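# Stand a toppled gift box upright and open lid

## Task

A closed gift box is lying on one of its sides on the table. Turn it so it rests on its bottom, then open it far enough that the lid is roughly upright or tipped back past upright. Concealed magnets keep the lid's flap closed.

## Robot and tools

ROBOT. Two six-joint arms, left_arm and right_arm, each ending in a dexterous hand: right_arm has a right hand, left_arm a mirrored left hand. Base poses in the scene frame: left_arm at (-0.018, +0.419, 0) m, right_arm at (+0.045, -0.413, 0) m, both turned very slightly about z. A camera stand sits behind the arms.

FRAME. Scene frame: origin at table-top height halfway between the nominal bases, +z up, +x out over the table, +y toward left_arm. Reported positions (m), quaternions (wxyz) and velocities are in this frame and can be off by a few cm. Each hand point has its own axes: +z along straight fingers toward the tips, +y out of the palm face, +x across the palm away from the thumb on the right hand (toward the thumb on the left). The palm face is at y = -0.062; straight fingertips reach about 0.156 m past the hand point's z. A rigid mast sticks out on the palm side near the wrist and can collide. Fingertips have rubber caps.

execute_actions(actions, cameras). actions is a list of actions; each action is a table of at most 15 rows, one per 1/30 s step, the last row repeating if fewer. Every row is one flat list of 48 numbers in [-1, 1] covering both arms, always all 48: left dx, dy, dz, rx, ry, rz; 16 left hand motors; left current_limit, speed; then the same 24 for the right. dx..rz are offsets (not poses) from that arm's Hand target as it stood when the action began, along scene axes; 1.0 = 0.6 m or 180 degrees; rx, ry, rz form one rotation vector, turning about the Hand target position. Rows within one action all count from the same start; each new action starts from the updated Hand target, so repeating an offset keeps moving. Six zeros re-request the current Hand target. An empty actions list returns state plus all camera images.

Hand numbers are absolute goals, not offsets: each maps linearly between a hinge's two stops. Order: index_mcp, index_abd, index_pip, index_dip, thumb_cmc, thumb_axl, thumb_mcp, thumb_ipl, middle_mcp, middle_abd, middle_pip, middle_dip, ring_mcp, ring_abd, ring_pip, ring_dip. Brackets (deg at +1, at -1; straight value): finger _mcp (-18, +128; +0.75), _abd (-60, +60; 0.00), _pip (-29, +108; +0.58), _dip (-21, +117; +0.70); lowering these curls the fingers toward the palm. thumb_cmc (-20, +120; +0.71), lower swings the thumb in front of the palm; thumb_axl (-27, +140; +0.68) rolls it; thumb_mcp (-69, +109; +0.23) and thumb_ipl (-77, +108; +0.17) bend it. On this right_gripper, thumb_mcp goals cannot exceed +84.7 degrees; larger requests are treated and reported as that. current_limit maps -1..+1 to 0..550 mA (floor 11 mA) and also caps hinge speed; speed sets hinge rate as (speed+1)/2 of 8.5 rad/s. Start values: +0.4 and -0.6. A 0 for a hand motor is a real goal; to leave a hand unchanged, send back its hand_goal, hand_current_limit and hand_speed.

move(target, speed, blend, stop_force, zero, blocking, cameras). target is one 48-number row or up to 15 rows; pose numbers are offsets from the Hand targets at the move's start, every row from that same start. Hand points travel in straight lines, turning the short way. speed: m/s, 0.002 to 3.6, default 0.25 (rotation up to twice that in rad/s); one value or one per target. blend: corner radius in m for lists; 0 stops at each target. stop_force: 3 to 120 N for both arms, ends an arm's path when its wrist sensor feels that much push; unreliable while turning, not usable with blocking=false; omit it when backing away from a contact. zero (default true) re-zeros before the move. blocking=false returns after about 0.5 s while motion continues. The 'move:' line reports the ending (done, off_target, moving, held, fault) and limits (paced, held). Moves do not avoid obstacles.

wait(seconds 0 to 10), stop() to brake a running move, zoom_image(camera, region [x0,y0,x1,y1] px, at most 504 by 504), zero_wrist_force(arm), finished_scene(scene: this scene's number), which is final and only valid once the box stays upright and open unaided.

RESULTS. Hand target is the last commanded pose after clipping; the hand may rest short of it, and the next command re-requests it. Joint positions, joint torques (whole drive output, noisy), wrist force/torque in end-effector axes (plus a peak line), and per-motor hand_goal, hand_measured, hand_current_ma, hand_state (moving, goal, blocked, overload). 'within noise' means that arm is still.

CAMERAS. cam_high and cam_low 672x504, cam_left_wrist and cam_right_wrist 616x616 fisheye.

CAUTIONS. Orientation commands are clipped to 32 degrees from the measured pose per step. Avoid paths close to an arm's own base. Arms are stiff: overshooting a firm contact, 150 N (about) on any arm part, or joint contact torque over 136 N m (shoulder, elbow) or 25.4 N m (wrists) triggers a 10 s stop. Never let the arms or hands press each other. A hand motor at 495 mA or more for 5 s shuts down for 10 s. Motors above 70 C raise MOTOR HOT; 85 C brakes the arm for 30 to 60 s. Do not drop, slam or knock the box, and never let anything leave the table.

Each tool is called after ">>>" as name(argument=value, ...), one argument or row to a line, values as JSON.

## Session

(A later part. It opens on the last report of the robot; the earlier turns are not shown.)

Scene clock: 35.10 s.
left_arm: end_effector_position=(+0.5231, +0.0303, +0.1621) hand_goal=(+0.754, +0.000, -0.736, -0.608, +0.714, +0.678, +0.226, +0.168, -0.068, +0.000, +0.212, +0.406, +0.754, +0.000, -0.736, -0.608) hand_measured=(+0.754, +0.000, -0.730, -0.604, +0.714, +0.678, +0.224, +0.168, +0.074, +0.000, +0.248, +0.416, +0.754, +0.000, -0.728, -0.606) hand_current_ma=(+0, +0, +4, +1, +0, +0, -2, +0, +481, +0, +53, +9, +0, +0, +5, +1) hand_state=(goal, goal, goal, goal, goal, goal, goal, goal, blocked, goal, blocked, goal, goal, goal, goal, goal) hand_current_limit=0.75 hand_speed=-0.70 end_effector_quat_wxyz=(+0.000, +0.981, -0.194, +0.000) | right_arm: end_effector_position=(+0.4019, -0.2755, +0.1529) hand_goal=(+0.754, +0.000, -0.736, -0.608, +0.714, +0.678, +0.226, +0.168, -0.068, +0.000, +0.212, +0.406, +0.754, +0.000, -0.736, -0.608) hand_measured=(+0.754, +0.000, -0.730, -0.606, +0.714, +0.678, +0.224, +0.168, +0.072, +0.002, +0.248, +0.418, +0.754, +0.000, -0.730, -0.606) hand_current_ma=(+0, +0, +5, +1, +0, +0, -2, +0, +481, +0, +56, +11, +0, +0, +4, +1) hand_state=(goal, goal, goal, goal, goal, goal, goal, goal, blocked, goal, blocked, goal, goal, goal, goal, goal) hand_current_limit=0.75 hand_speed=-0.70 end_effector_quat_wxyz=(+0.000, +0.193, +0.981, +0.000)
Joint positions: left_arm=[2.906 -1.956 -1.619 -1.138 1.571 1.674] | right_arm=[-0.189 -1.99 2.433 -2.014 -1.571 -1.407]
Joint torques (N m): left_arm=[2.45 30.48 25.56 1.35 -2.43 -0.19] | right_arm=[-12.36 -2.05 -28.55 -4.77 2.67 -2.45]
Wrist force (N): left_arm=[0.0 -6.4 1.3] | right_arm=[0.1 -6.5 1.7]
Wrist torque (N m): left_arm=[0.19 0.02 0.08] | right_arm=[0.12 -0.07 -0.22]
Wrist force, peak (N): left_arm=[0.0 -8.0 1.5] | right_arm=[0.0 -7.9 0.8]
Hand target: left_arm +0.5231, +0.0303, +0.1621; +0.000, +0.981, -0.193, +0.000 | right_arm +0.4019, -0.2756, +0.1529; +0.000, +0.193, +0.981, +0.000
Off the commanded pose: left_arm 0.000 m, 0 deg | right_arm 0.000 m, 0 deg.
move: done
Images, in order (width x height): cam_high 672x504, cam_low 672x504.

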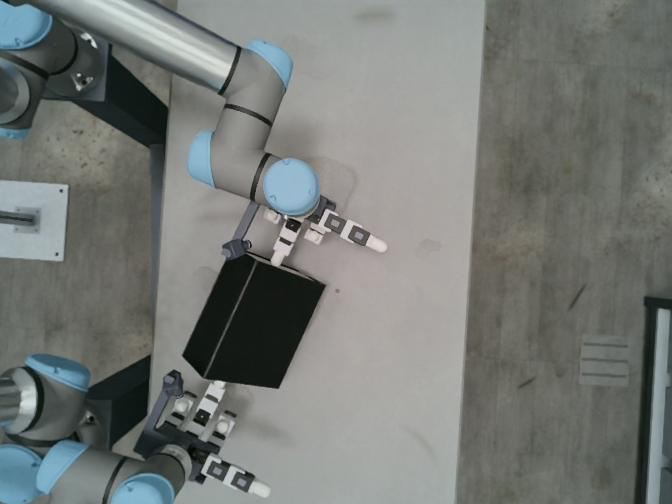

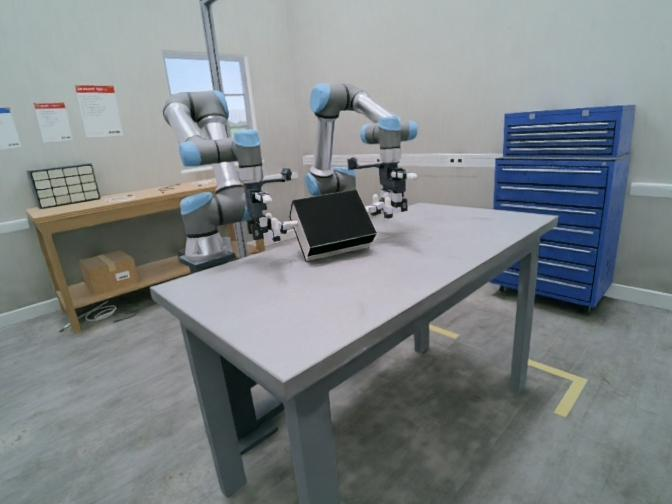

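>>> move(
  target=[
    [-0.0524,0.0202,-0.0238,0,0,0,0.754,0,-0.737,-0.609,0.714,0.678,0.226,0.168,-0.0685,0,0.2117,0.4058,0.754,0,-0.737,-0.609,0.75,-0.7,-0.0482,0.0186,-0.0273,0,0,0,0.754,0,-0.737,-0.609,0.714,0.678,0.226,0.168,-0.0685,0,0.2117,0.4058,0.754,0,-0.737,-0.609,0.75,-0.7],
    [-0.0972,0.0375,-0.0613,0,0,0,0.754,0,-0.737,-0.609,0.714,0.678,0.226,0.168,-0.0685,0,0.2117,0.4058,0.754,0,-0.737,-0.609,0.75,-0.7,-0.0882,0.034,-0.067,0,0,0,0.754,0,-0.737,-0.609,0.714,0.678,0.226,0.168,-0.0685,0,0.2117,0.4058,0.754,0,-0.737,-0.609,0.75,-0.7],
  ],
  speed=0.06,
  blend=[0.005,0],
  cameras=["cam_low","cam_high"],
)

>>> zoom_image(
  camera="cam_low",
  region=[260, 160, 400, 290],
)

>>> zoom_image(
  camera="cam_high",
  region=[150, 220, 340, 430],
)

Scene clock: 37.10 s.
left_arm: end_effector_position=(+0.4648, +0.0528, +0.1254) hand_goal=(+0.754, +0.000, -0.736, -0.608, +0.714, +0.678, +0.226, +0.168, -0.068, +0.000, +0.212, +0.406, +0.754, +0.000, -0.736, -0.608) hand_measured=(+0.754, +0.000, -0.730, -0.604, +0.714, +0.678, +0.224, +0.168, +0.074, -0.002, +0.250, +0.416, +0.754, +0.000, -0.728, -0.606) hand_current_ma=(+0, +0, +4, +1, +0, +0, -2, +0, +481, +0, +56, +9, +0, +0, +5, +1) hand_state=(goal, goal, goal, goal, goal, goal, goal, goal, blocked, goal, blocked, goal, goal, goal, goal, goal) hand_current_limit=0.75 hand_speed=-0.70 end_effector_quat_wxyz=(+0.000, +0.981, -0.194, +0.000) | right_arm: end_effector_position=(+0.3490, -0.2551, +0.1127) hand_goal=(+0.754, +0.000, -0.736, -0.608, +0.714, +0.678, +0.226, +0.168, -0.068, +0.000, +0.212, +0.406, +0.754, +0.000, -0.736, -0.608) hand_measured=(+0.754, +0.000, -0.730, -0.606, +0.714, +0.678, +0.224, +0.168, +0.064, +0.004, +0.248, +0.412, +0.754, +0.000, -0.730, -0.606) hand_current_ma=(+0, +0, +5, +1, +0, +0, -2, +0, +451, +2, +56, +5, +0, +0, +4, +1) hand_state=(goal, goal, goal, goal, goal, goal, goal, goal, blocked, goal, blocked, goal, goal, goal, goal, goal) hand_current_limit=0.75 hand_speed=-0.70 end_effector_quat_wxyz=(+0.000, +0.193, +0.981, +0.000)
Joint positions: left_arm=[2.915 -1.866 -1.853 -0.993 1.571 1.683] | right_arm=[-0.153 -2.101 2.597 -2.068 -1.571 -1.372]
Joint torques (N m): left_arm=[2.67 23.94 24.77 2.16 -3.23 -0.23] | right_arm=[-11.1 8.91 -25.76 -0.77 0.76 -2.5]
Wrist force (N): left_arm=[-0.4 -7.6 1.3] | right_arm=[0.0 -7.3 1.2]
Wrist torque (N m): left_arm=[0.12 0.06 0.09] | right_arm=[0.13 -0.05 -0.23]
Wrist force, peak (N): left_arm=[-0.5 -10.1 0.9] | right_arm=[0.4 -9.1 0.6]
Hand target: left_arm +0.4648, +0.0528, +0.1253; +0.000, +0.981, -0.193, +0.000 | right_arm +0.3490, -0.2552, +0.1127; +0.000, +0.193, +0.981, +0.000
Off the commanded pose: left_arm 0.000 m, 0 deg | right_arm 0.000 m, 0 deg.
move: done
Images, in order (width x height): cam_high 672x504, cam_low 672x504.

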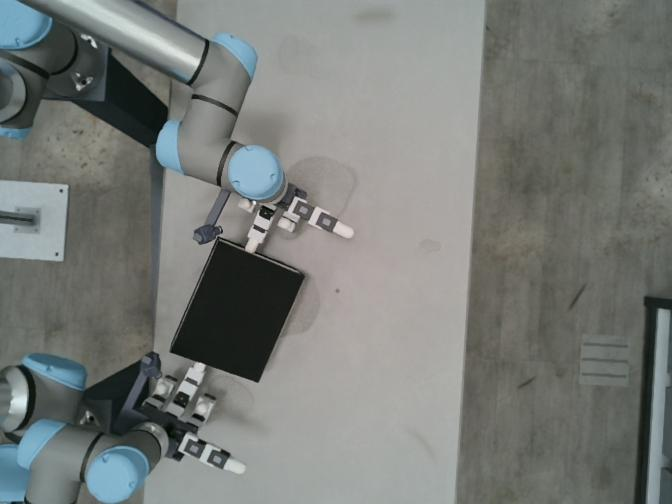

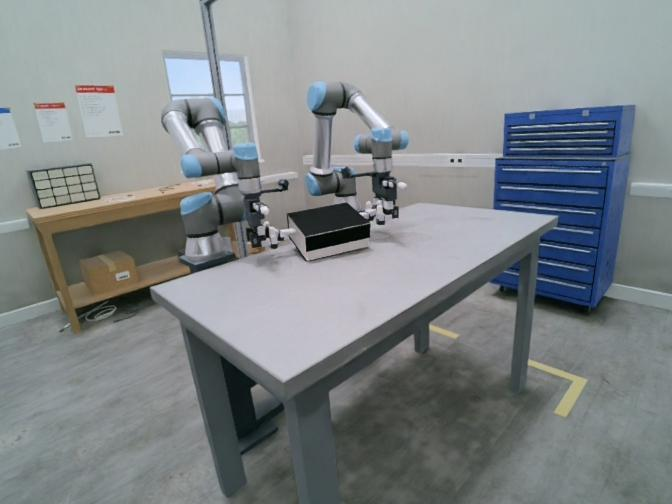

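Scaled by 3.600.

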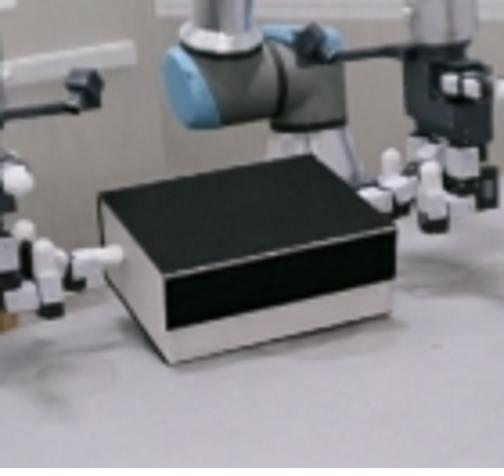

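Scaled by 2.400.

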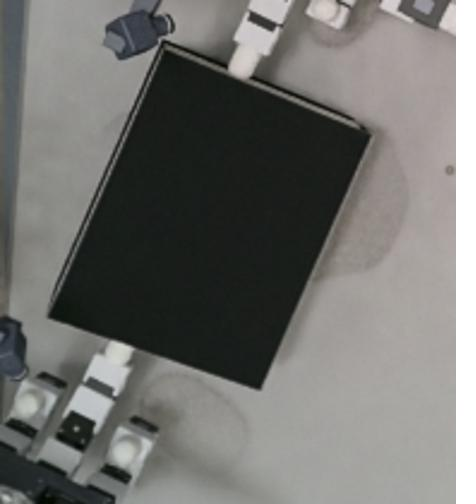

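>>> move(
  target=[-0.0342,0.0132,-0.051,0,0,0,0.754,0,-0.737,-0.609,0.714,0.678,0.226,0.168,-0.0685,0,0.2117,0.4058,0.754,0,-0.737,-0.609,0.75,-0.7,-0.0289,0.0112,-0.0515,0,0,0,0.754,0,-0.737,-0.609,0.714,0.678,0.226,0.168,-0.0685,0,0.2117,0.4058,0.754,0,-0.737,-0.609,0.75,-0.7],
  speed=0.04,
  cameras=["cam_low","cam_high"],
)

>>> zoom_image(
  camera="cam_low",
  region=[260, 160, 400, 290],
)

>>> zoom_image(
  camera="cam_high",
  region=[150, 220, 340, 430],
)

Scene clock: 38.63 s.
left_arm: end_effector_position=(+0.4442, +0.0607, +0.0947) hand_goal=(+0.754, +0.000, -0.736, -0.608, +0.714, +0.678, +0.226, +0.168, -0.068, +0.000, +0.212, +0.406, +0.754, +0.000, -0.736, -0.608) hand_measured=(+0.754, +0.000, -0.730, -0.604, +0.714, +0.678, +0.224, +0.168, +0.074, -0.006, +0.250, +0.416, +0.754, +0.000, -0.728, -0.606) hand_current_ma=(+0, +0, +4, +1, +0, +0, -2, +0, +481, -3, +60, +9, +0, +0, +5, +1) hand_state=(goal, goal, goal, goal, goal, goal, goal, goal, blocked, goal, blocked, goal, goal, goal, goal, goal) hand_current_limit=0.75 hand_speed=-0.70 end_effector_quat_wxyz=(+0.000, +0.981, -0.193, +0.000) | right_arm: end_effector_position=(+0.3316, -0.2484, +0.0817) hand_goal=(+0.754, +0.000, -0.736, -0.608, +0.714, +0.678, +0.226, +0.168, -0.068, +0.000, +0.212, +0.406, +0.754, +0.000, -0.736, -0.608) hand_measured=(+0.754, +0.000, -0.730, -0.606, +0.714, +0.678, +0.224, +0.168, +0.056, +0.016, +0.234, +0.400, +0.754, +0.000, -0.730, -0.606) hand_current_ma=(+0, +0, +5, +1, +0, +0, -2, +0, +406, +16, +29, -3, +0, +0, +4, +1) hand_state=(goal, goal, goal, goal, goal, goal, goal, goal, blocked, goal, blocked, goal, goal, goal, goal, goal) hand_current_limit=0.75 hand_speed=-0.70 end_effector_quat_wxyz=(+0.000, +0.193, +0.981, +0.000)
Joint positions: left_arm=[2.919 -1.865 -1.951 -0.896 1.571 1.687] | right_arm=[-0.137 -2.09 2.686 -2.167 -1.571 -1.356]
Joint torques (N m): left_arm=[2.22 21.99 27.58 1.25 -4.55 0.77] | right_arm=[-1.24 -2.85 -29.21 -0.73 0.18 -0.13]
Wrist force (N): left_arm=[-0.8 -10.8 1.5] | right_arm=[-0.2 -10.3 0.9]
Wrist torque (N m): left_arm=[0.14 0.05 0.19] | right_arm=[0.06 -0.07 -0.25]
Wrist force, peak (N): left_arm=[-0.7 -11.9 1.8] | right_arm=[-0.6 -10.7 0.5]
Hand target: left_arm +0.4443, +0.0607, +0.0947; +0.000, +0.981, -0.193, +0.000 | right_arm +0.3316, -0.2484, +0.0818; +0.000, +0.193, +0.981, +0.000
Off the commanded pose: left_arm 0.000 m, 0 deg | right_arm 0.000 m, 0 deg.
move: done
Images, in order (width x height): cam_high 672x504, cam_low 672x504.

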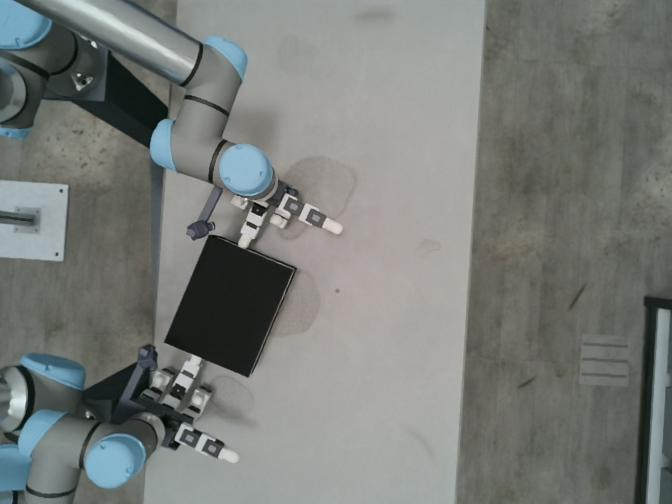

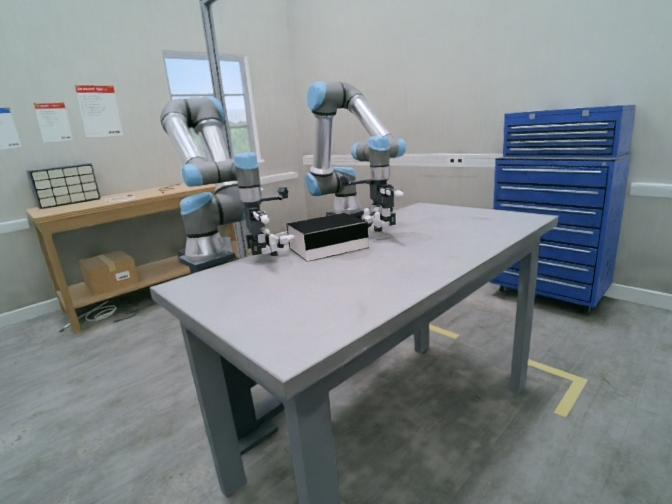

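Scaled by 3.600.

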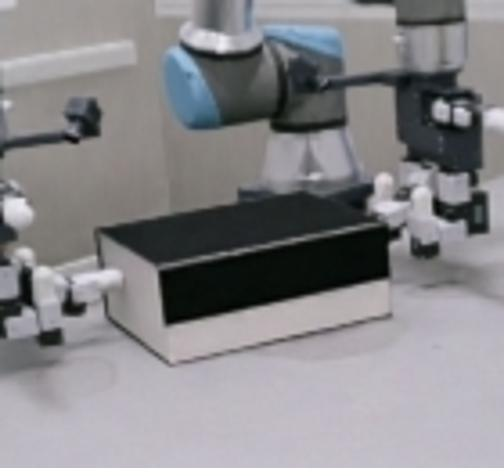

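Scaled by 2.400.

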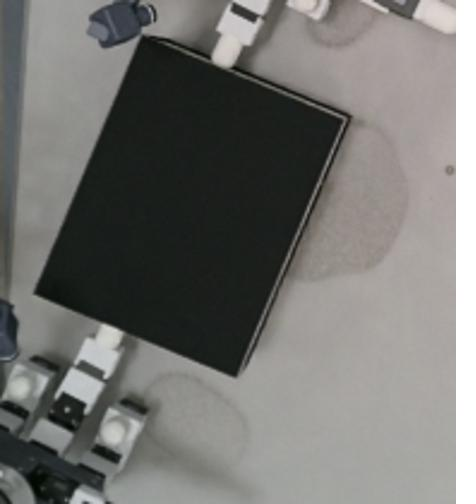

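>>> move(
  target=[
    [0,0,-0.0033,0,0,0,0.754,0,-0.737,-0.609,0.714,0.678,0.226,0.168,-0.0685,0,0.2117,0.4058,0.754,0,-0.737,-0.609,0.75,-0.5,0,0,-0.0033,0,0,0,0.754,0,-0.737,-0.609,0.714,0.678,0.226,0.168,-0.0685,0,0.2117,0.4058,0.754,0,-0.737,-0.609,0.75,-0.5],
    [0,0,-0.0033,0,0,0,0.754,0,-0.737,-0.609,0.714,0.678,0.226,0.168,0.3425,0,0.2117,0.4058,0.754,0,-0.737,-0.609,0.75,-0.5,0,0,-0.0033,0,0,0,0.754,0,-0.737,-0.609,0.714,0.678,0.226,0.168,0.3425,0,0.2117,0.4058,0.754,0,-0.737,-0.609,0.75,-0.5],
    [0.0253,0.0617,0.2755,0,0,0,0.754,0,-0.737,-0.609,0.714,0.678,0.226,0.168,0.3425,0,0.2117,0.4058,0.754,0,-0.737,-0.609,0.75,-0.5,-0.0253,-0.0617,0.2972,0,0,0,0.754,0,-0.737,-0.609,0.714,0.678,0.226,0.168,0.3425,0,0.2117,0.4058,0.754,0,-0.737,-0.609,0.75,-0.5],
  ],
  speed=[0.03,0.05,0.2],
  cameras=["cam_low","cam_high"],
)

>>> zoom_image(
  camera="cam_low",
  region=[260, 180, 400, 290],
)

>>> zoom_image(
  camera="cam_high",
  region=[150, 220, 340, 400],
)

Scene clock: 45.50 s.
left_arm: end_effector_position=(+0.4595, +0.0978, +0.2600) hand_goal=(+0.754, +0.000, -0.736, -0.608, +0.714, +0.678, +0.226, +0.168, +0.342, +0.000, +0.212, +0.406, +0.754, +0.000, -0.736, -0.608) hand_measured=(+0.754, +0.000, -0.730, -0.604, +0.714, +0.678, +0.222, +0.168, +0.344, -0.002, +0.218, +0.408, +0.754, +0.000, -0.728, -0.606) hand_current_ma=(+0, +0, +4, +1, +0, +0, -2, +0, +1, -1, +4, +1, +0, +0, +5, +1) hand_state=(goal, goal, goal, goal, goal, goal, goal, goal, goal, goal, goal, goal, goal, goal, goal, goal) hand_current_limit=0.75 hand_speed=-0.50 end_effector_quat_wxyz=(+0.000, +0.981, -0.193, +0.000) | right_arm: end_effector_position=(+0.3165, -0.2855, +0.2601) hand_goal=(+0.754, +0.000, -0.736, -0.608, +0.714, +0.678, +0.226, +0.168, +0.342, +0.000, +0.212, +0.406, +0.754, +0.000, -0.736, -0.608) hand_measured=(+0.754, +0.000, -0.730, -0.606, +0.714, +0.678, +0.222, +0.168, +0.344, +0.002, +0.212, +0.404, +0.754, +0.000, -0.730, -0.606) hand_current_ma=(+0, +0, +4, +1, +0, +0, -2, +0, +1, +1, +0, -1, +0, +0, +4, +1) hand_state=(goal, goal, goal, goal, goal, goal, goal, goal, goal, goal, goal, goal, goal, goal, goal, goal) hand_current_limit=0.75 hand_speed=-0.50 end_effector_quat_wxyz=(+0.000, +0.193, +0.981, +0.000)
Joint positions: left_arm=[2.994 -1.678 -1.71 -1.325 1.571 1.762] | right_arm=[-0.339 -2.383 2.294 -1.482 -1.571 -1.557]
Joint torques (N m): left_arm=[-12.36 19.96 23.7 0.87 1.83 -1.39] | right_arm=[6.46 16.27 -32.11 -0.61 0.65 2.16]
Wrist force (N): left_arm=[-0.3 0.3 0.4] | right_arm=[0.2 -0.2 0.2]
Wrist torque (N m): left_arm=[0.05 0.06 -0.08] | right_arm=[0.03 -0.03 -0.09]
Wrist force, peak (N): left_arm=[-1.0 -13.4 1.4] | right_arm=[-0.4 -11.6 -0.2]
Hand target: left_arm +0.4595, +0.0977, +0.2600; +0.000, +0.981, -0.193, +0.000 | right_arm +0.3165, -0.2855, +0.2601; +0.000, +0.193, +0.981, +0.000
Off the commanded pose: left_arm 0.000 m, 0 deg | right_arm 0.000 m, 0 deg.
move: done
Images, in order (width x height): cam_high 672x504, cam_low 672x504.

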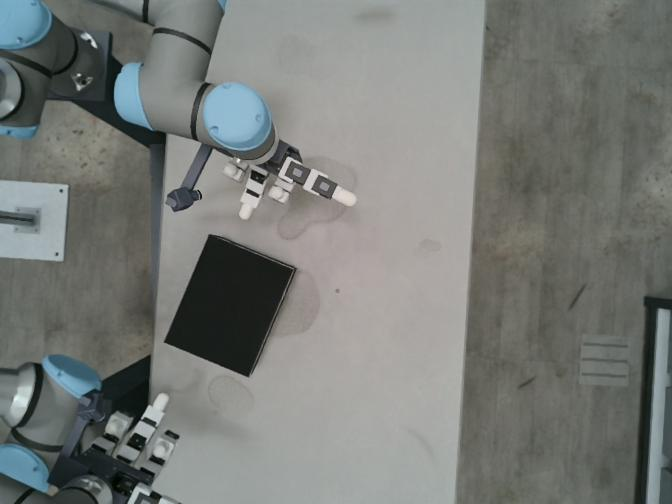

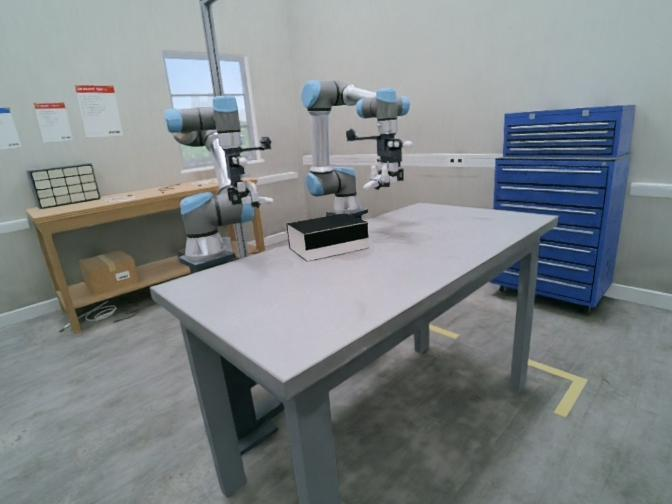

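Scaled by 3.600.

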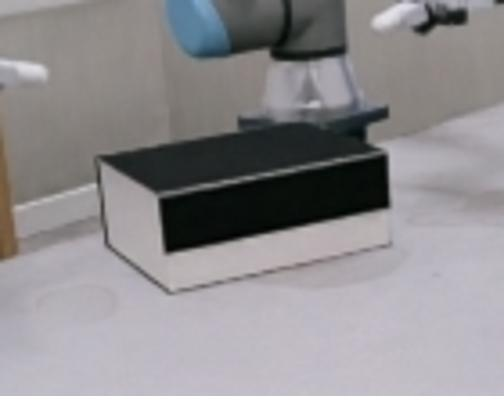

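Scaled by 2.653.

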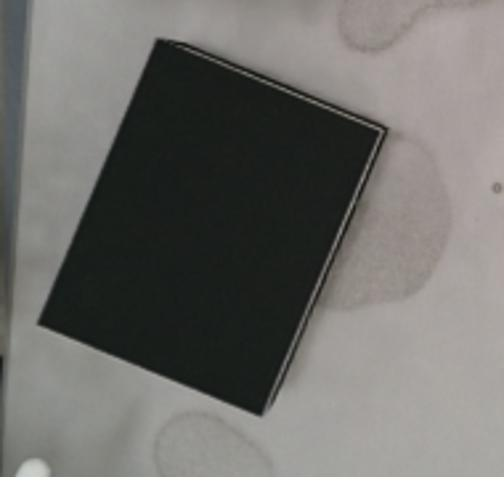

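>>> move(
  target=[
    [-0.2658,0.0372,0.0667,0,0,-0.4856,0.754,0,-0.737,-0.609,0.714,0.678,0.226,0.168,0.3425,0,0.2117,0.4058,0.754,0,-0.737,-0.609,0.75,-0.4,0.1558,0.1425,0.0165,0,0,0.26,0.754,0,-0.737,-0.609,0.714,0.678,0.226,0.168,0.3425,0,0.2117,0.4058,0.754,0,-0.737,-0.609,0.75,-0.4],
    [-0.55,-0.2028,-0.0667,0.1118,-0.251,-0.4583,0.754,0,-0.737,-0.609,0.714,0.678,0.226,0.168,0.3425,0,0.2117,0.4058,0.754,0,-0.737,-0.609,0.75,-0.4,0.3255,0.2873,0,0,0,0.515,0.754,0,-0.737,-0.609,0.714,0.678,0.226,0.168,0.3425,0,0.2117,0.4058,0.754,0,-0.737,-0.609,0.75,-0.4],
    [-0.55,-0.2028,-0.0667,0.1118,-0.251,-0.4583,0.754,0,0.576,0.696,0.714,0.678,0.226,0.168,0.754,0,0.576,0.696,0.754,0,0.576,0.696,0.75,-0.4,0.3255,0.2873,0,0,0,0.515,0.754,0,0.576,-0.536,0.714,0.678,0.226,0.168,0.79,0,0.576,-0.536,0.754,0,0.576,-0.536,0.75,-0.4],
    [-0.55,-0.2028,-0.3242,0.1118,-0.251,-0.4583,0.754,0,0.576,0.696,0.714,0.678,0.226,0.168,0.754,0,0.576,0.696,0.754,0,0.576,0.696,0.75,-0.4,0.3255,0.2873,-0.2718,0,0,0.515,0.754,0,0.576,-0.536,0.714,0.678,0.226,0.168,0.79,0,0.576,-0.536,0.754,0,0.576,-0.536,0.75,-0.4],
  ],
  speed=[0.45,0.4,0.3,0.2],
  blend=[0.02,0,0,0],
  cameras=["all"],
)

>>> zoom_image(
  camera="cam_low",
  region=[260, 180, 400, 290],
)

>>> zoom_image(
  camera="cam_high",
  region=[120, 200, 340, 400],
)

Scene clock: 52.33 s.
left_arm: end_effector_position=(+0.1295, -0.0239, +0.0655) hand_goal=(+0.754, +0.000, +0.576, +0.696, +0.714, +0.678, +0.226, +0.168, +0.754, +0.000, +0.576, +0.696, +0.754, +0.000, +0.576, +0.696) hand_measured=(+0.748, +0.000, +0.570, +0.692, +0.710, +0.678, +0.222, +0.168, +0.736, -0.002, +0.570, +0.692, +0.748, +0.000, +0.568, +0.692) hand_current_ma=(-4, +0, -3, -2, -3, +0, -2, +0, -18, -1, -3, -1, -4, +0, -4, -1) hand_state=(goal, goal, goal, goal, goal, goal, goal, goal, goal, goal, goal, goal, goal, goal, goal, goal) hand_current_limit=0.75 hand_speed=-0.40 end_effector_quat_wxyz=(+0.220, -0.532, +0.755, -0.313) end_effector_velocity=(+0.000, -0.001, +0.000) end_effector_angular_velocity=(-0.003, -0.001, -0.002) | right_arm: end_effector_position=(+0.5118, -0.1131, +0.0971) hand_goal=(+0.754, +0.000, +0.576, -0.536, +0.714, +0.678, +0.226, +0.168, +0.790, +0.000, +0.576, -0.536, +0.754, +0.000, +0.576, -0.536) hand_measured=(+0.754, +0.000, +0.574, -0.538, +0.714, +0.678, +0.222, +0.168, +0.786, +0.002, +0.574, -0.532, +0.754, +0.000, +0.574, -0.538) hand_current_ma=(+0, +0, -1, -1, +0, +0, -2, +0, -2, +1, -1, +2, +0, +0, -1, -1) hand_state=(goal, goal, goal, goal, goal, goal, goal, goal, goal, goal, goal, goal, goal, goal, goal, goal) hand_current_limit=0.75 hand_speed=-0.40 end_effector_quat_wxyz=(+0.000, -0.577, +0.817, +0.000)
Joint positions: left_arm=[2.12 -1.819 -2.404 0.151 2.061 2.579] | right_arm=[0.244 -1.182 1.806 -2.194 -1.571 -2.593]
Joint velocities: left_arm=[0 -0.002 0 0.005 -0.002 0] | right_arm=[within noise]
Joint torques (N m): left_arm=[0.82 13.83 22.03 4.52 0.15 0.45] | right_arm=[1.87 -31.14 -18 -4.35 2.78 2.36]
Wrist force (N): left_arm=[0.1 1.0 -0.7] | right_arm=[0.3 0.5 0.3]
Wrist torque (N m): left_arm=[0.10 -0.01 -0.06] | right_arm=[0.03 -0.02 -0.01]
Wrist force, peak (N): left_arm=[1.5 2.6 -1.4] | right_arm=[0.2 0.4 2.2]
Hand target: left_arm +0.1295, -0.0240, +0.0655; +0.220, -0.532, +0.755, -0.313 | right_arm +0.5118, -0.1131, +0.0970; +0.000, -0.577, +0.817, +0.000
Off the commanded pose: left_arm 0.000 m, 0 deg | right_arm 0.000 m, 0 deg.
move: done

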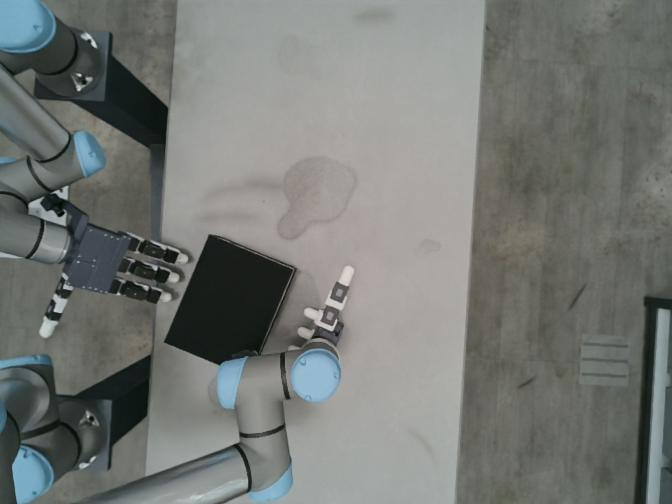

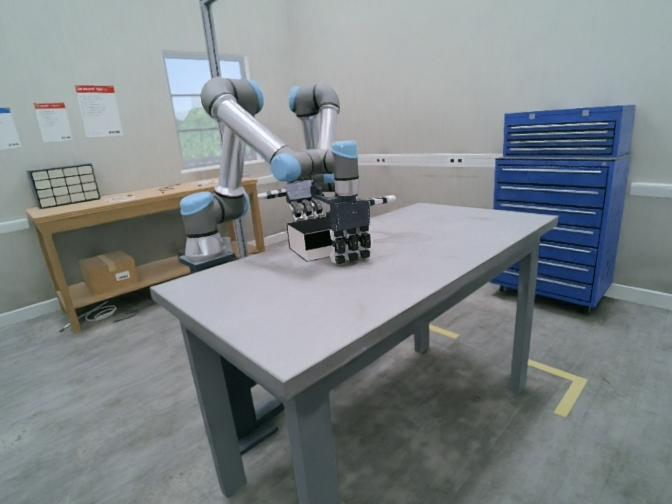

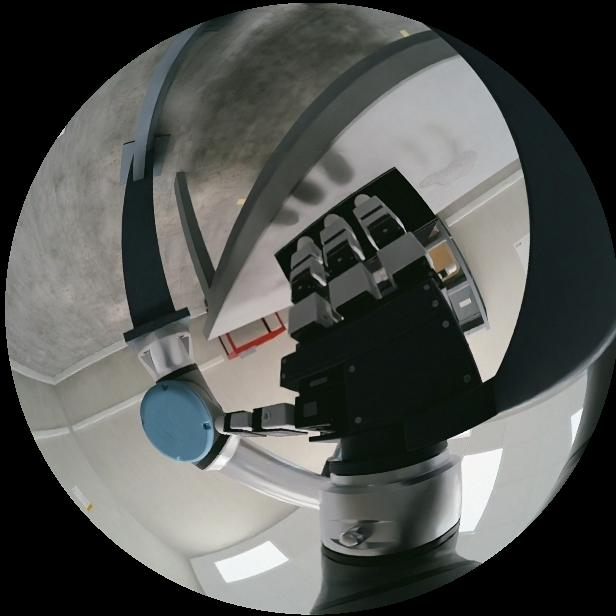

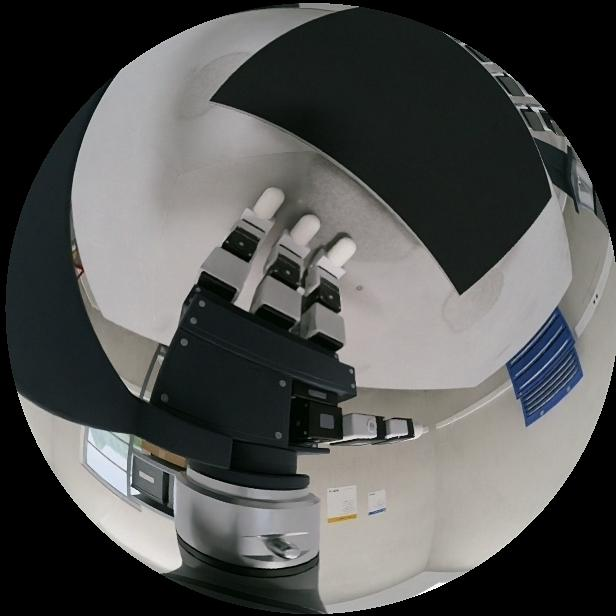

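Scaled by 3.600.

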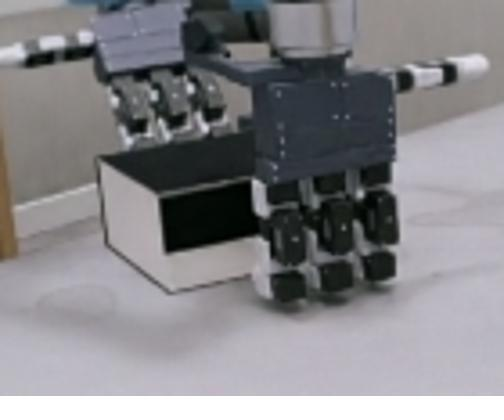

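Scaled by 2.291.

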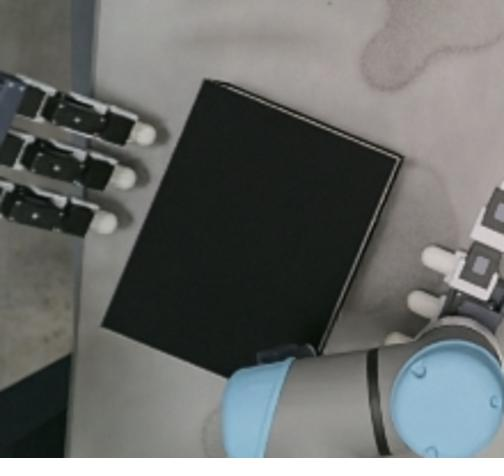

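>>> move(
  target=[0.0863,-0.0309,0,0,0,0,0.754,0,0.576,0.696,0.714,0.678,0.226,0.168,0.754,0,0.576,0.696,0.754,0,0.576,0.696,0.75,-0.4,-0.0785,0.0281,0,0,0,0,0.754,0,0.576,-0.536,0.714,0.678,0.226,0.168,0.79,0,0.576,-0.536,0.754,0,0.576,-0.536,0.75,-0.4],
  speed=0.03,
  stop_force=3,
  cameras=["cam_low","cam_high"],
)

>>> zoom_image(
  camera="cam_low",
  region=[280, 190, 390, 280],
)

>>> zoom_image(
  camera="cam_high",
  region=[120, 200, 340, 400],
)

Scene clock: 55.67 s.
left_arm: end_effector_position=(+0.1723, -0.0393, +0.0655) hand_goal=(+0.754, +0.000, +0.576, +0.696, +0.714, +0.678, +0.226, +0.168, +0.754, +0.000, +0.576, +0.696, +0.754, +0.000, +0.576, +0.696) hand_measured=(+0.744, +0.000, +0.570, +0.696, +0.710, +0.678, +0.222, +0.168, +0.738, -0.002, +0.570, +0.692, +0.742, -0.002, +0.570, +0.696) hand_current_ma=(-8, +0, -3, +0, -3, +0, -2, +0, -18, -1, -3, -1, -10, -1, -3, +0) hand_state=(goal, goal, goal, goal, goal, goal, goal, goal, goal, goal, goal, goal, goal, goal, goal, goal) hand_current_limit=0.75 hand_speed=-0.40 end_effector_quat_wxyz=(+0.220, -0.532, +0.755, -0.313) | right_arm: end_effector_position=(+0.4726, -0.0990, +0.0970) hand_goal=(+0.754, +0.000, +0.576, -0.536, +0.714, +0.678, +0.226, +0.168, +0.790, +0.000, +0.576, -0.536, +0.754, +0.000, +0.576, -0.536) hand_measured=(+0.762, +0.000, +0.574, -0.542, +0.714, +0.678, +0.222, +0.168, +0.786, +0.002, +0.574, -0.532, +0.762, +0.000, +0.574, -0.540) hand_current_ma=(+8, +0, -1, -4, +0, +0, -2, +0, -2, +1, -1, +2, +6, +0, -1, -3) hand_state=(goal, goal, goal, goal, goal, goal, goal, goal, goal, goal, goal, goal, goal, goal, goal, goal) hand_current_limit=0.75 hand_speed=-0.40 end_effector_quat_wxyz=(+0.000, -0.577, +0.817, +0.000)
Joint positions: left_arm=[2.196 -1.869 -2.336 0.164 2.015 2.646] | right_arm=[0.284 -1.24 1.892 -2.222 -1.571 -2.553]
Joint torques (N m): left_arm=[-12.14 38.72 8.03 1.81 3.33 1.37] | right_arm=[-11.4 -35.55 -15.41 -0.32 2.68 -2.62]
Wrist force (N): left_arm=[0.2 0.9 -0.7] | right_arm=[-0.1 -0.5 -0.3]
Wrist torque (N m): left_arm=[0.09 -0.01 0.03] | right_arm=[0.08 -0.04 0.03]
Wrist force, peak (N): left_arm=[-0.1 1.1 -14.9] | right_arm=[0.7 -4.5 -4.0]
Hand target: left_arm +0.1723, -0.0393, +0.0655; +0.220, -0.532, +0.755, -0.313 (not the last commanded pose) | right_arm +0.4726, -0.0990, +0.0970; +0.000, -0.577, +0.817, +0.000 (not the last commanded pose)
Off the commanded pose: left_arm 0.009 m, 0 deg | right_arm 0.008 m, 0 deg.
move: contact (left_arm, right_arm)
Images, in order (width x height): cam_high 672x504, cam_low 672x504.

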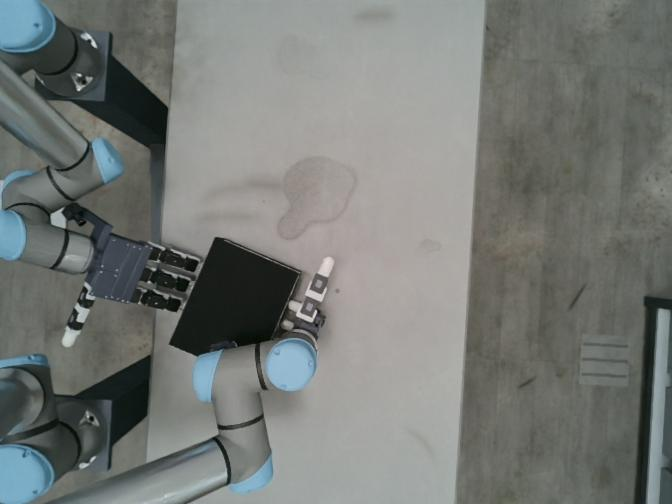

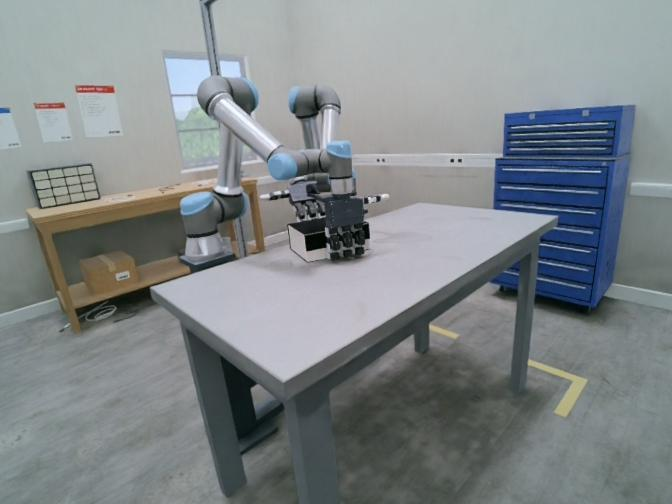

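Scaled by 4.582.

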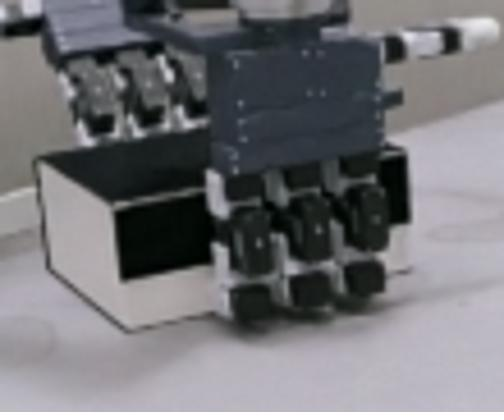

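Scaled by 2.291.

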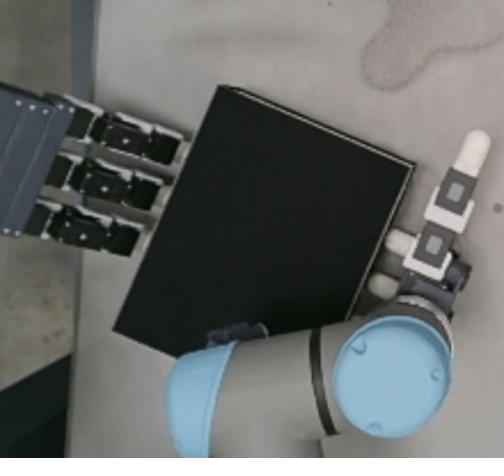

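>>> move(
  target=[
    [0,0,0,0,0,0,0.8356,0,0.576,0.696,0.714,0.678,0.226,0.168,0.8356,0,0.576,0.696,0.8356,0,0.576,0.696,0.75,-0.8,0,0,0,0,0,0,0.63,0,0.576,-0.536,0.714,0.678,0.226,0.168,0.711,0,0.576,-0.536,0.63,0,0.576,-0.536,0.75,-0.8],
    [0,0,0,0,0,0,0.8356,0,0.576,0.696,0.714,0.678,0.226,0.168,0.8356,0,0.576,0.696,0.8356,0,0.576,0.696,0.75,-0.8,0,0,0,0,0,0,0.63,0,0.576,-0.536,0.714,0.678,0.226,0.168,0.70,0,0.50,-0.78,0.63,0,0.576,-0.536,0.75,-0.8],
  ],
  speed=0.03,
  cameras=["cam_low","cam_high"],
)

>>> zoom_image(
  camera="cam_low",
  region=[280, 190, 390, 280],
)

>>> zoom_image(
  camera="cam_high",
  region=[120, 200, 340, 400],
)

Scene clock: 57.77 s.
left_arm: end_effector_position=(+0.1723, -0.0393, +0.0655) hand_goal=(+0.836, +0.000, +0.576, +0.696, +0.714, +0.678, +0.226, +0.168, +0.836, +0.000, +0.576, +0.696, +0.836, +0.000, +0.576, +0.696) hand_measured=(+0.762, +0.000, +0.558, +0.688, +0.710, +0.678, +0.222, +0.168, +0.758, -0.002, +0.560, +0.690, +0.760, -0.002, +0.556, +0.690) hand_current_ma=(-178, +0, -18, -5, -3, +0, -2, +0, -188, -1, -16, -4, -183, -1, -21, -4) hand_state=(blocked, goal, goal, goal, goal, goal, goal, goal, blocked, goal, goal, goal, blocked, goal, goal, goal) hand_current_limit=0.75 hand_speed=-0.80 end_effector_quat_wxyz=(+0.220, -0.532, +0.755, -0.313) | right_arm: end_effector_position=(+0.4726, -0.0991, +0.0970) hand_goal=(+0.630, +0.000, +0.576, -0.536, +0.714, +0.678, +0.226, +0.168, +0.700, +0.000, +0.500, -0.780, +0.630, +0.000, +0.576, -0.536) hand_measured=(+0.742, +0.000, +0.590, -0.542, +0.714, +0.678, +0.222, +0.168, +0.750, +0.002, +0.556, -0.750, +0.740, +0.000, +0.592, -0.540) hand_current_ma=(+353, +0, +16, -3, +0, +0, -2, +0, +104, +1, +111, +45, +339, +0, +17, -2) hand_state=(blocked, goal, goal, goal, goal, goal, goal, goal, blocked, goal, blocked, blocked, blocked, goal, goal, goal) hand_current_limit=0.75 hand_speed=-0.80 end_effector_quat_wxyz=(+0.000, -0.577, +0.817, +0.000)
Joint positions: left_arm=[2.196 -1.869 -2.336 0.164 2.015 2.646] | right_arm=[0.284 -1.24 1.892 -2.222 -1.571 -2.553]
Joint torques (N m): left_arm=[-1 37.83 21.31 5.29 3.36 1.42] | right_arm=[3.95 -37.78 -15.53 -0.61 2.62 -2.7]
Wrist force (N): left_arm=[-0.2 5.6 -7.9] | right_arm=[0.1 -11.0 0.1]
Wrist torque (N m): left_arm=[0.29 -0.16 -0.11] | right_arm=[0.51 -0.03 -0.21]
Wrist force, peak (N): left_arm=[-0.2 5.9 -8.2] | right_arm=[-0.1 -11.9 0.2]
Hand target: left_arm +0.1723, -0.0393, +0.0655; +0.220, -0.532, +0.755, -0.313 | right_arm +0.4726, -0.0990, +0.0970; +0.000, -0.577, +0.817, +0.000
Off the commanded pose: left_arm 0.000 m, 0 deg | right_arm 0.000 m, 0 deg.
move: done
Images, in order (width x height): cam_high 672x504, cam_low 672x504.

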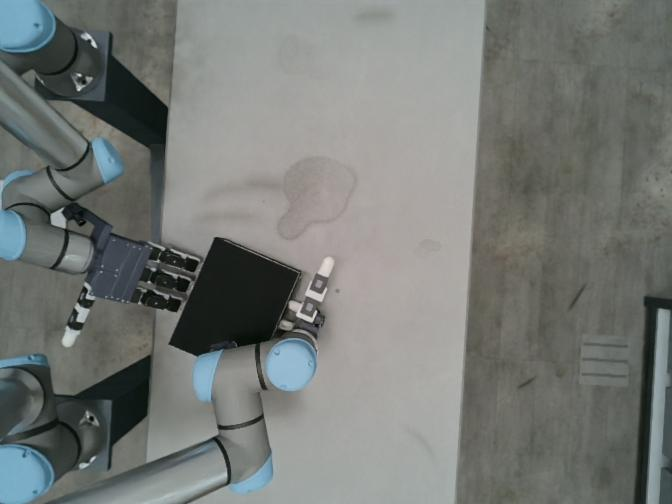

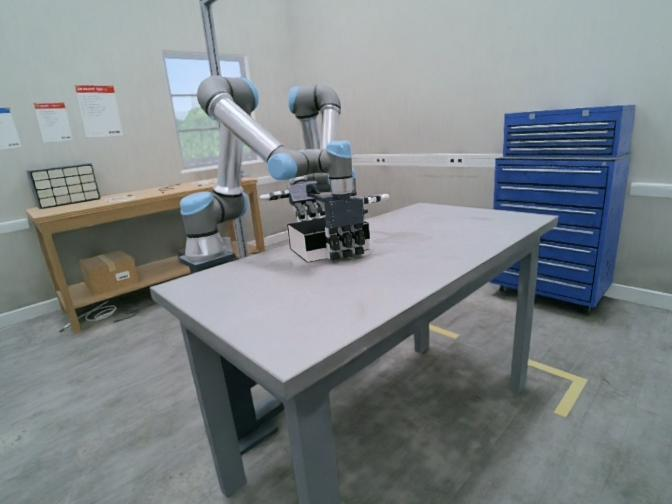

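Scaled by 4.582.

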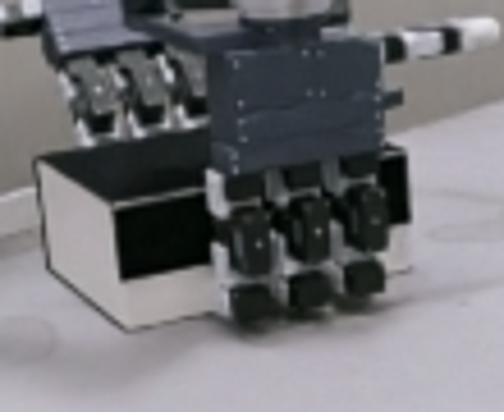

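Scaled by 2.291.

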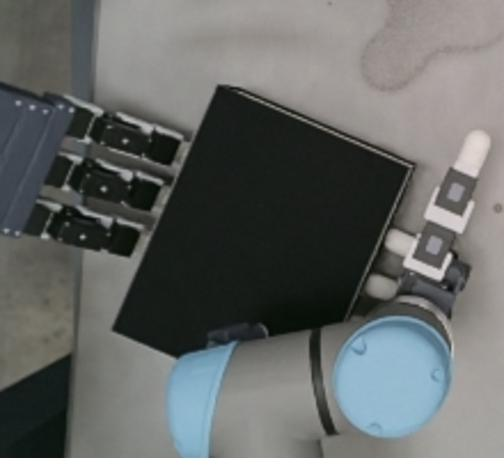

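>>> move(
  target=[
    [0,0,0,0,0,0,0.8356,0,0.576,0.696,0.714,0.678,0.226,0.168,0.8356,0,0.576,0.696,0.8356,0,0.576,0.696,0.75,-0.8,0,0,0,0,0,0,0.63,0,0.576,-0.536,0.714,0.678,0.226,0.168,0.70,0,0.50,-0.88,0.63,0,0.576,-0.536,0.75,-0.8],
    [0,0,0,0,0,0,0.8356,0,0.576,0.696,0.714,0.678,0.226,0.168,0.8356,0,0.576,0.696,0.8356,0,0.576,0.696,0.75,-0.8,0,0,0,0,0,0,0.63,0,0.576,-0.536,0.714,0.678,0.226,0.168,0.70,0,0.42,-0.96,0.63,0,0.576,-0.536,0.75,-0.8],
  ],
  speed=0.03,
  cameras=["cam_low","cam_high"],
)

>>> zoom_image(
  camera="cam_low",
  region=[280, 190, 390, 280],
)

Scene clock: 59.23 s.
left_arm: end_effector_position=(+0.1723, -0.0393, +0.0655) hand_goal=(+0.836, +0.000, +0.576, +0.696, +0.714, +0.678, +0.226, +0.168, +0.836, +0.000, +0.576, +0.696, +0.836, +0.000, +0.576, +0.696) hand_measured=(+0.762, +0.000, +0.558, +0.688, +0.710, +0.678, +0.222, +0.168, +0.758, -0.002, +0.558, +0.690, +0.760, -0.002, +0.556, +0.690) hand_current_ma=(-178, +0, -18, -5, -3, +0, -2, +0, -188, -1, -17, -4, -183, -1, -21, -4) hand_state=(blocked, goal, goal, goal, goal, goal, goal, goal, blocked, goal, goal, goal, blocked, goal, blocked, goal) hand_current_limit=0.75 hand_speed=-0.80 end_effector_quat_wxyz=(+0.220, -0.532, +0.755, -0.313) | right_arm: end_effector_position=(+0.4726, -0.0990, +0.0970) hand_goal=(+0.630, +0.000, +0.576, -0.536, +0.714, +0.678, +0.226, +0.168, +0.700, +0.000, +0.420, -0.960, +0.630, +0.000, +0.576, -0.536) hand_measured=(+0.742, +0.000, +0.592, -0.542, +0.714, +0.678, +0.222, +0.168, +0.758, +0.002, +0.484, -0.936, +0.740, +0.000, +0.592, -0.540) hand_current_ma=(+351, +0, +16, -3, +0, +0, -2, +0, +129, +1, +137, +33, +337, +0, +18, -2) hand_state=(blocked, goal, goal, goal, goal, goal, goal, goal, blocked, goal, blocked, blocked, blocked, goal, goal, goal) hand_current_limit=0.75 hand_speed=-0.80 end_effector_quat_wxyz=(+0.000, -0.577, +0.817, +0.000)
Joint positions: left_arm=[2.196 -1.869 -2.336 0.164 2.015 2.646] | right_arm=[0.284 -1.24 1.892 -2.222 -1.571 -2.553]
Joint torques (N m): left_arm=[9.51 34.87 22.47 5.01 3.4 1.32] | right_arm=[13.78 -38.16 -15.18 -0.77 2.67 -2.63]
Wrist force (N): left_arm=[-0.4 5.6 -8.9] | right_arm=[0.1 -11.8 0.9]
Wrist torque (N m): left_arm=[0.35 -0.15 -0.12] | right_arm=[0.47 -0.05 -0.23]
Wrist force, peak (N): left_arm=[-0.2 5.9 -9.2] | right_arm=[0.3 -12.3 1.8]
Hand target: left_arm +0.1723, -0.0393, +0.0655; +0.220, -0.532, +0.755, -0.313 | right_arm +0.4726, -0.0990, +0.0970; +0.000, -0.577, +0.817, +0.000
Off the commanded pose: left_arm 0.000 m, 0 deg | right_arm 0.000 m, 0 deg.
move: done
Images, in order (width x height): cam_high 672x504, cam_low 672x504.

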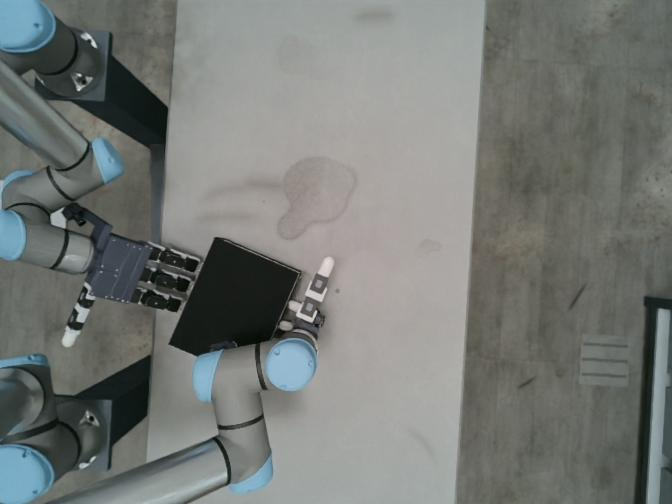

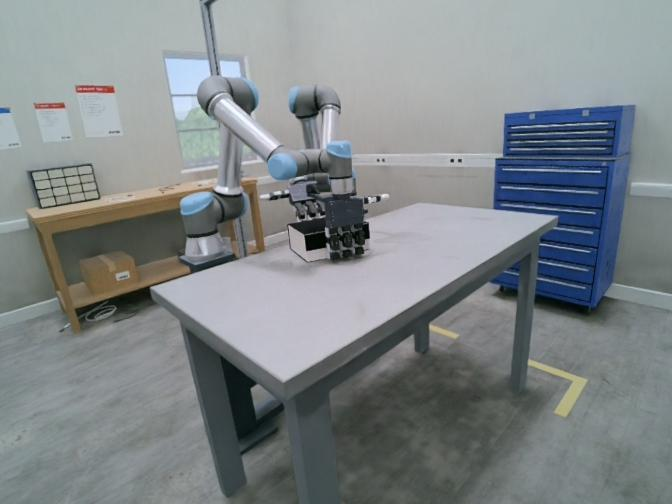

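Scaled by 4.582.

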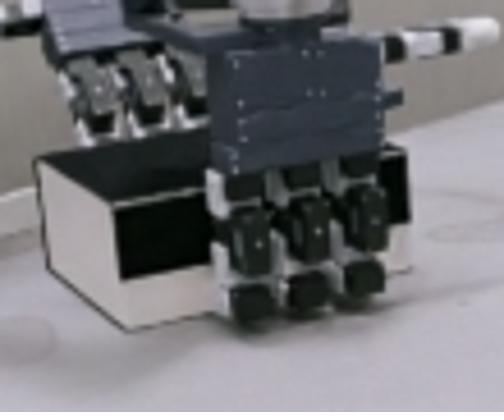

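>>> move(
  target=[
    [0,0,0,0,0,0,0.8356,0,0.576,0.696,0.714,0.678,0.226,0.168,0.8356,0,0.576,0.696,0.8356,0,0.576,0.696,0.75,-0.7,0,0,0,0,0,0,0.63,0,0.576,-0.536,0.714,0.678,0.226,0.168,0.85,0,0.576,-0.48,0.63,0,0.576,-0.536,0.75,-0.6],
    [0,0,0,0,0,0,0.90,0,0.576,0.696,0.714,0.678,0.226,0.168,0.90,0,0.576,0.696,0.90,0,0.576,0.696,0.75,-0.8,0,0,0,0,0,0,0.62,0,0.576,-0.536,0.714,0.678,0.226,0.168,0.58,0,0.576,-0.50,0.62,0,0.576,-0.536,0.75,-0.8],
    [0,0,0,0,0,0,0.90,0,0.576,0.696,0.714,0.678,0.226,0.168,0.90,0,0.576,0.696,0.90,0,0.576,0.696,0.75,-0.8,0,0,0,0,0,0,0.62,0,0.576,-0.536,0.714,0.678,0.226,0.168,0.58,0,0.52,-0.75,0.62,0,0.576,-0.536,0.75,-0.8],
  ],
  speed=0.03,
  cameras=["cam_low"],
)

>>> zoom_image(
  camera="cam_low",
  region=[280, 190, 390, 280],
)

Scene clock: 62.03 s.
left_arm: end_effector_position=(+0.1723, -0.0393, +0.0655) hand_goal=(+0.900, +0.000, +0.576, +0.696, +0.714, +0.678, +0.226, +0.168, +0.900, +0.000, +0.576, +0.696, +0.900, +0.000, +0.576, +0.696) hand_measured=(+0.776, +0.000, +0.544, +0.678, +0.710, +0.678, +0.222, +0.168, +0.772, -0.002, +0.544, +0.682, +0.776, -0.002, +0.538, +0.682) hand_current_ma=(-385, +0, -46, -17, -3, +0, -2, +0, -404, -1, -42, -13, -389, -1, -55, -13) hand_state=(blocked, goal, blocked, goal, goal, goal, goal, goal, blocked, goal, blocked, goal, blocked, goal, blocked, goal) hand_current_limit=0.75 hand_speed=-0.80 end_effector_quat_wxyz=(+0.220, -0.532, +0.755, -0.313) | right_arm: end_effector_position=(+0.4726, -0.0990, +0.0970) hand_goal=(+0.620, +0.000, +0.576, -0.536, +0.714, +0.678, +0.226, +0.168, +0.580, +0.000, +0.520, -0.750, +0.620, +0.000, +0.576, -0.536) hand_measured=(+0.740, +0.000, +0.594, -0.542, +0.714, +0.678, +0.222, +0.168, +0.734, +0.002, +0.600, -0.692, +0.738, +0.000, +0.594, -0.540) hand_current_ma=(+390, +0, +20, -4, +0, +0, -2, +0, +481, +1, +193, +123, +376, +0, +21, -3) hand_state=(blocked, goal, goal, goal, goal, goal, goal, goal, blocked, goal, blocked, blocked, blocked, goal, goal, goal) hand_current_limit=0.75 hand_speed=-0.80 end_effector_quat_wxyz=(+0.000, -0.577, +0.817, +0.000)
Joint positions: left_arm=[2.196 -1.869 -2.336 0.164 2.015 2.646] | right_arm=[0.284 -1.24 1.892 -2.222 -1.571 -2.553]
Joint torques (N m): left_arm=[9.09 30.06 22.62 4.01 3.24 1.36] | right_arm=[11.3 -37.64 -15.3 -1.16 2.6 -2.57]
Wrist force (N): left_arm=[-0.2 9.4 -10.1] | right_arm=[0.4 -13.4 1.9]
Wrist torque (N m): left_arm=[0.22 -0.21 -0.20] | right_arm=[0.53 -0.04 -0.26]
Wrist force, peak (N): left_arm=[-0.1 9.7 -10.2] | right_arm=[0.6 -15.2 -2.5]
Hand target: left_arm +0.1723, -0.0393, +0.0655; +0.220, -0.532, +0.755, -0.313 | right_arm +0.4726, -0.0990, +0.0970; +0.000, -0.577, +0.817, +0.000
Off the commanded pose: left_arm 0.000 m, 0 deg | right_arm 0.000 m, 0 deg.
move: done
Images, in order (width x height): cam_low 672x504.

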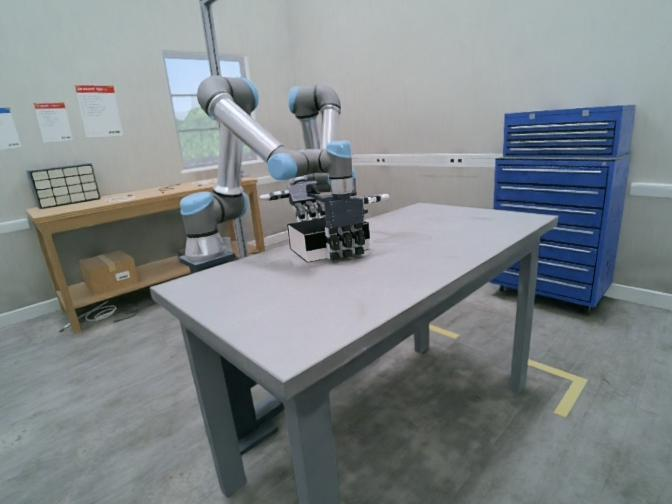

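Scaled by 4.582.

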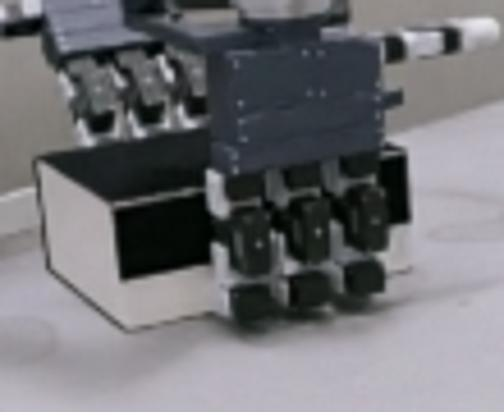

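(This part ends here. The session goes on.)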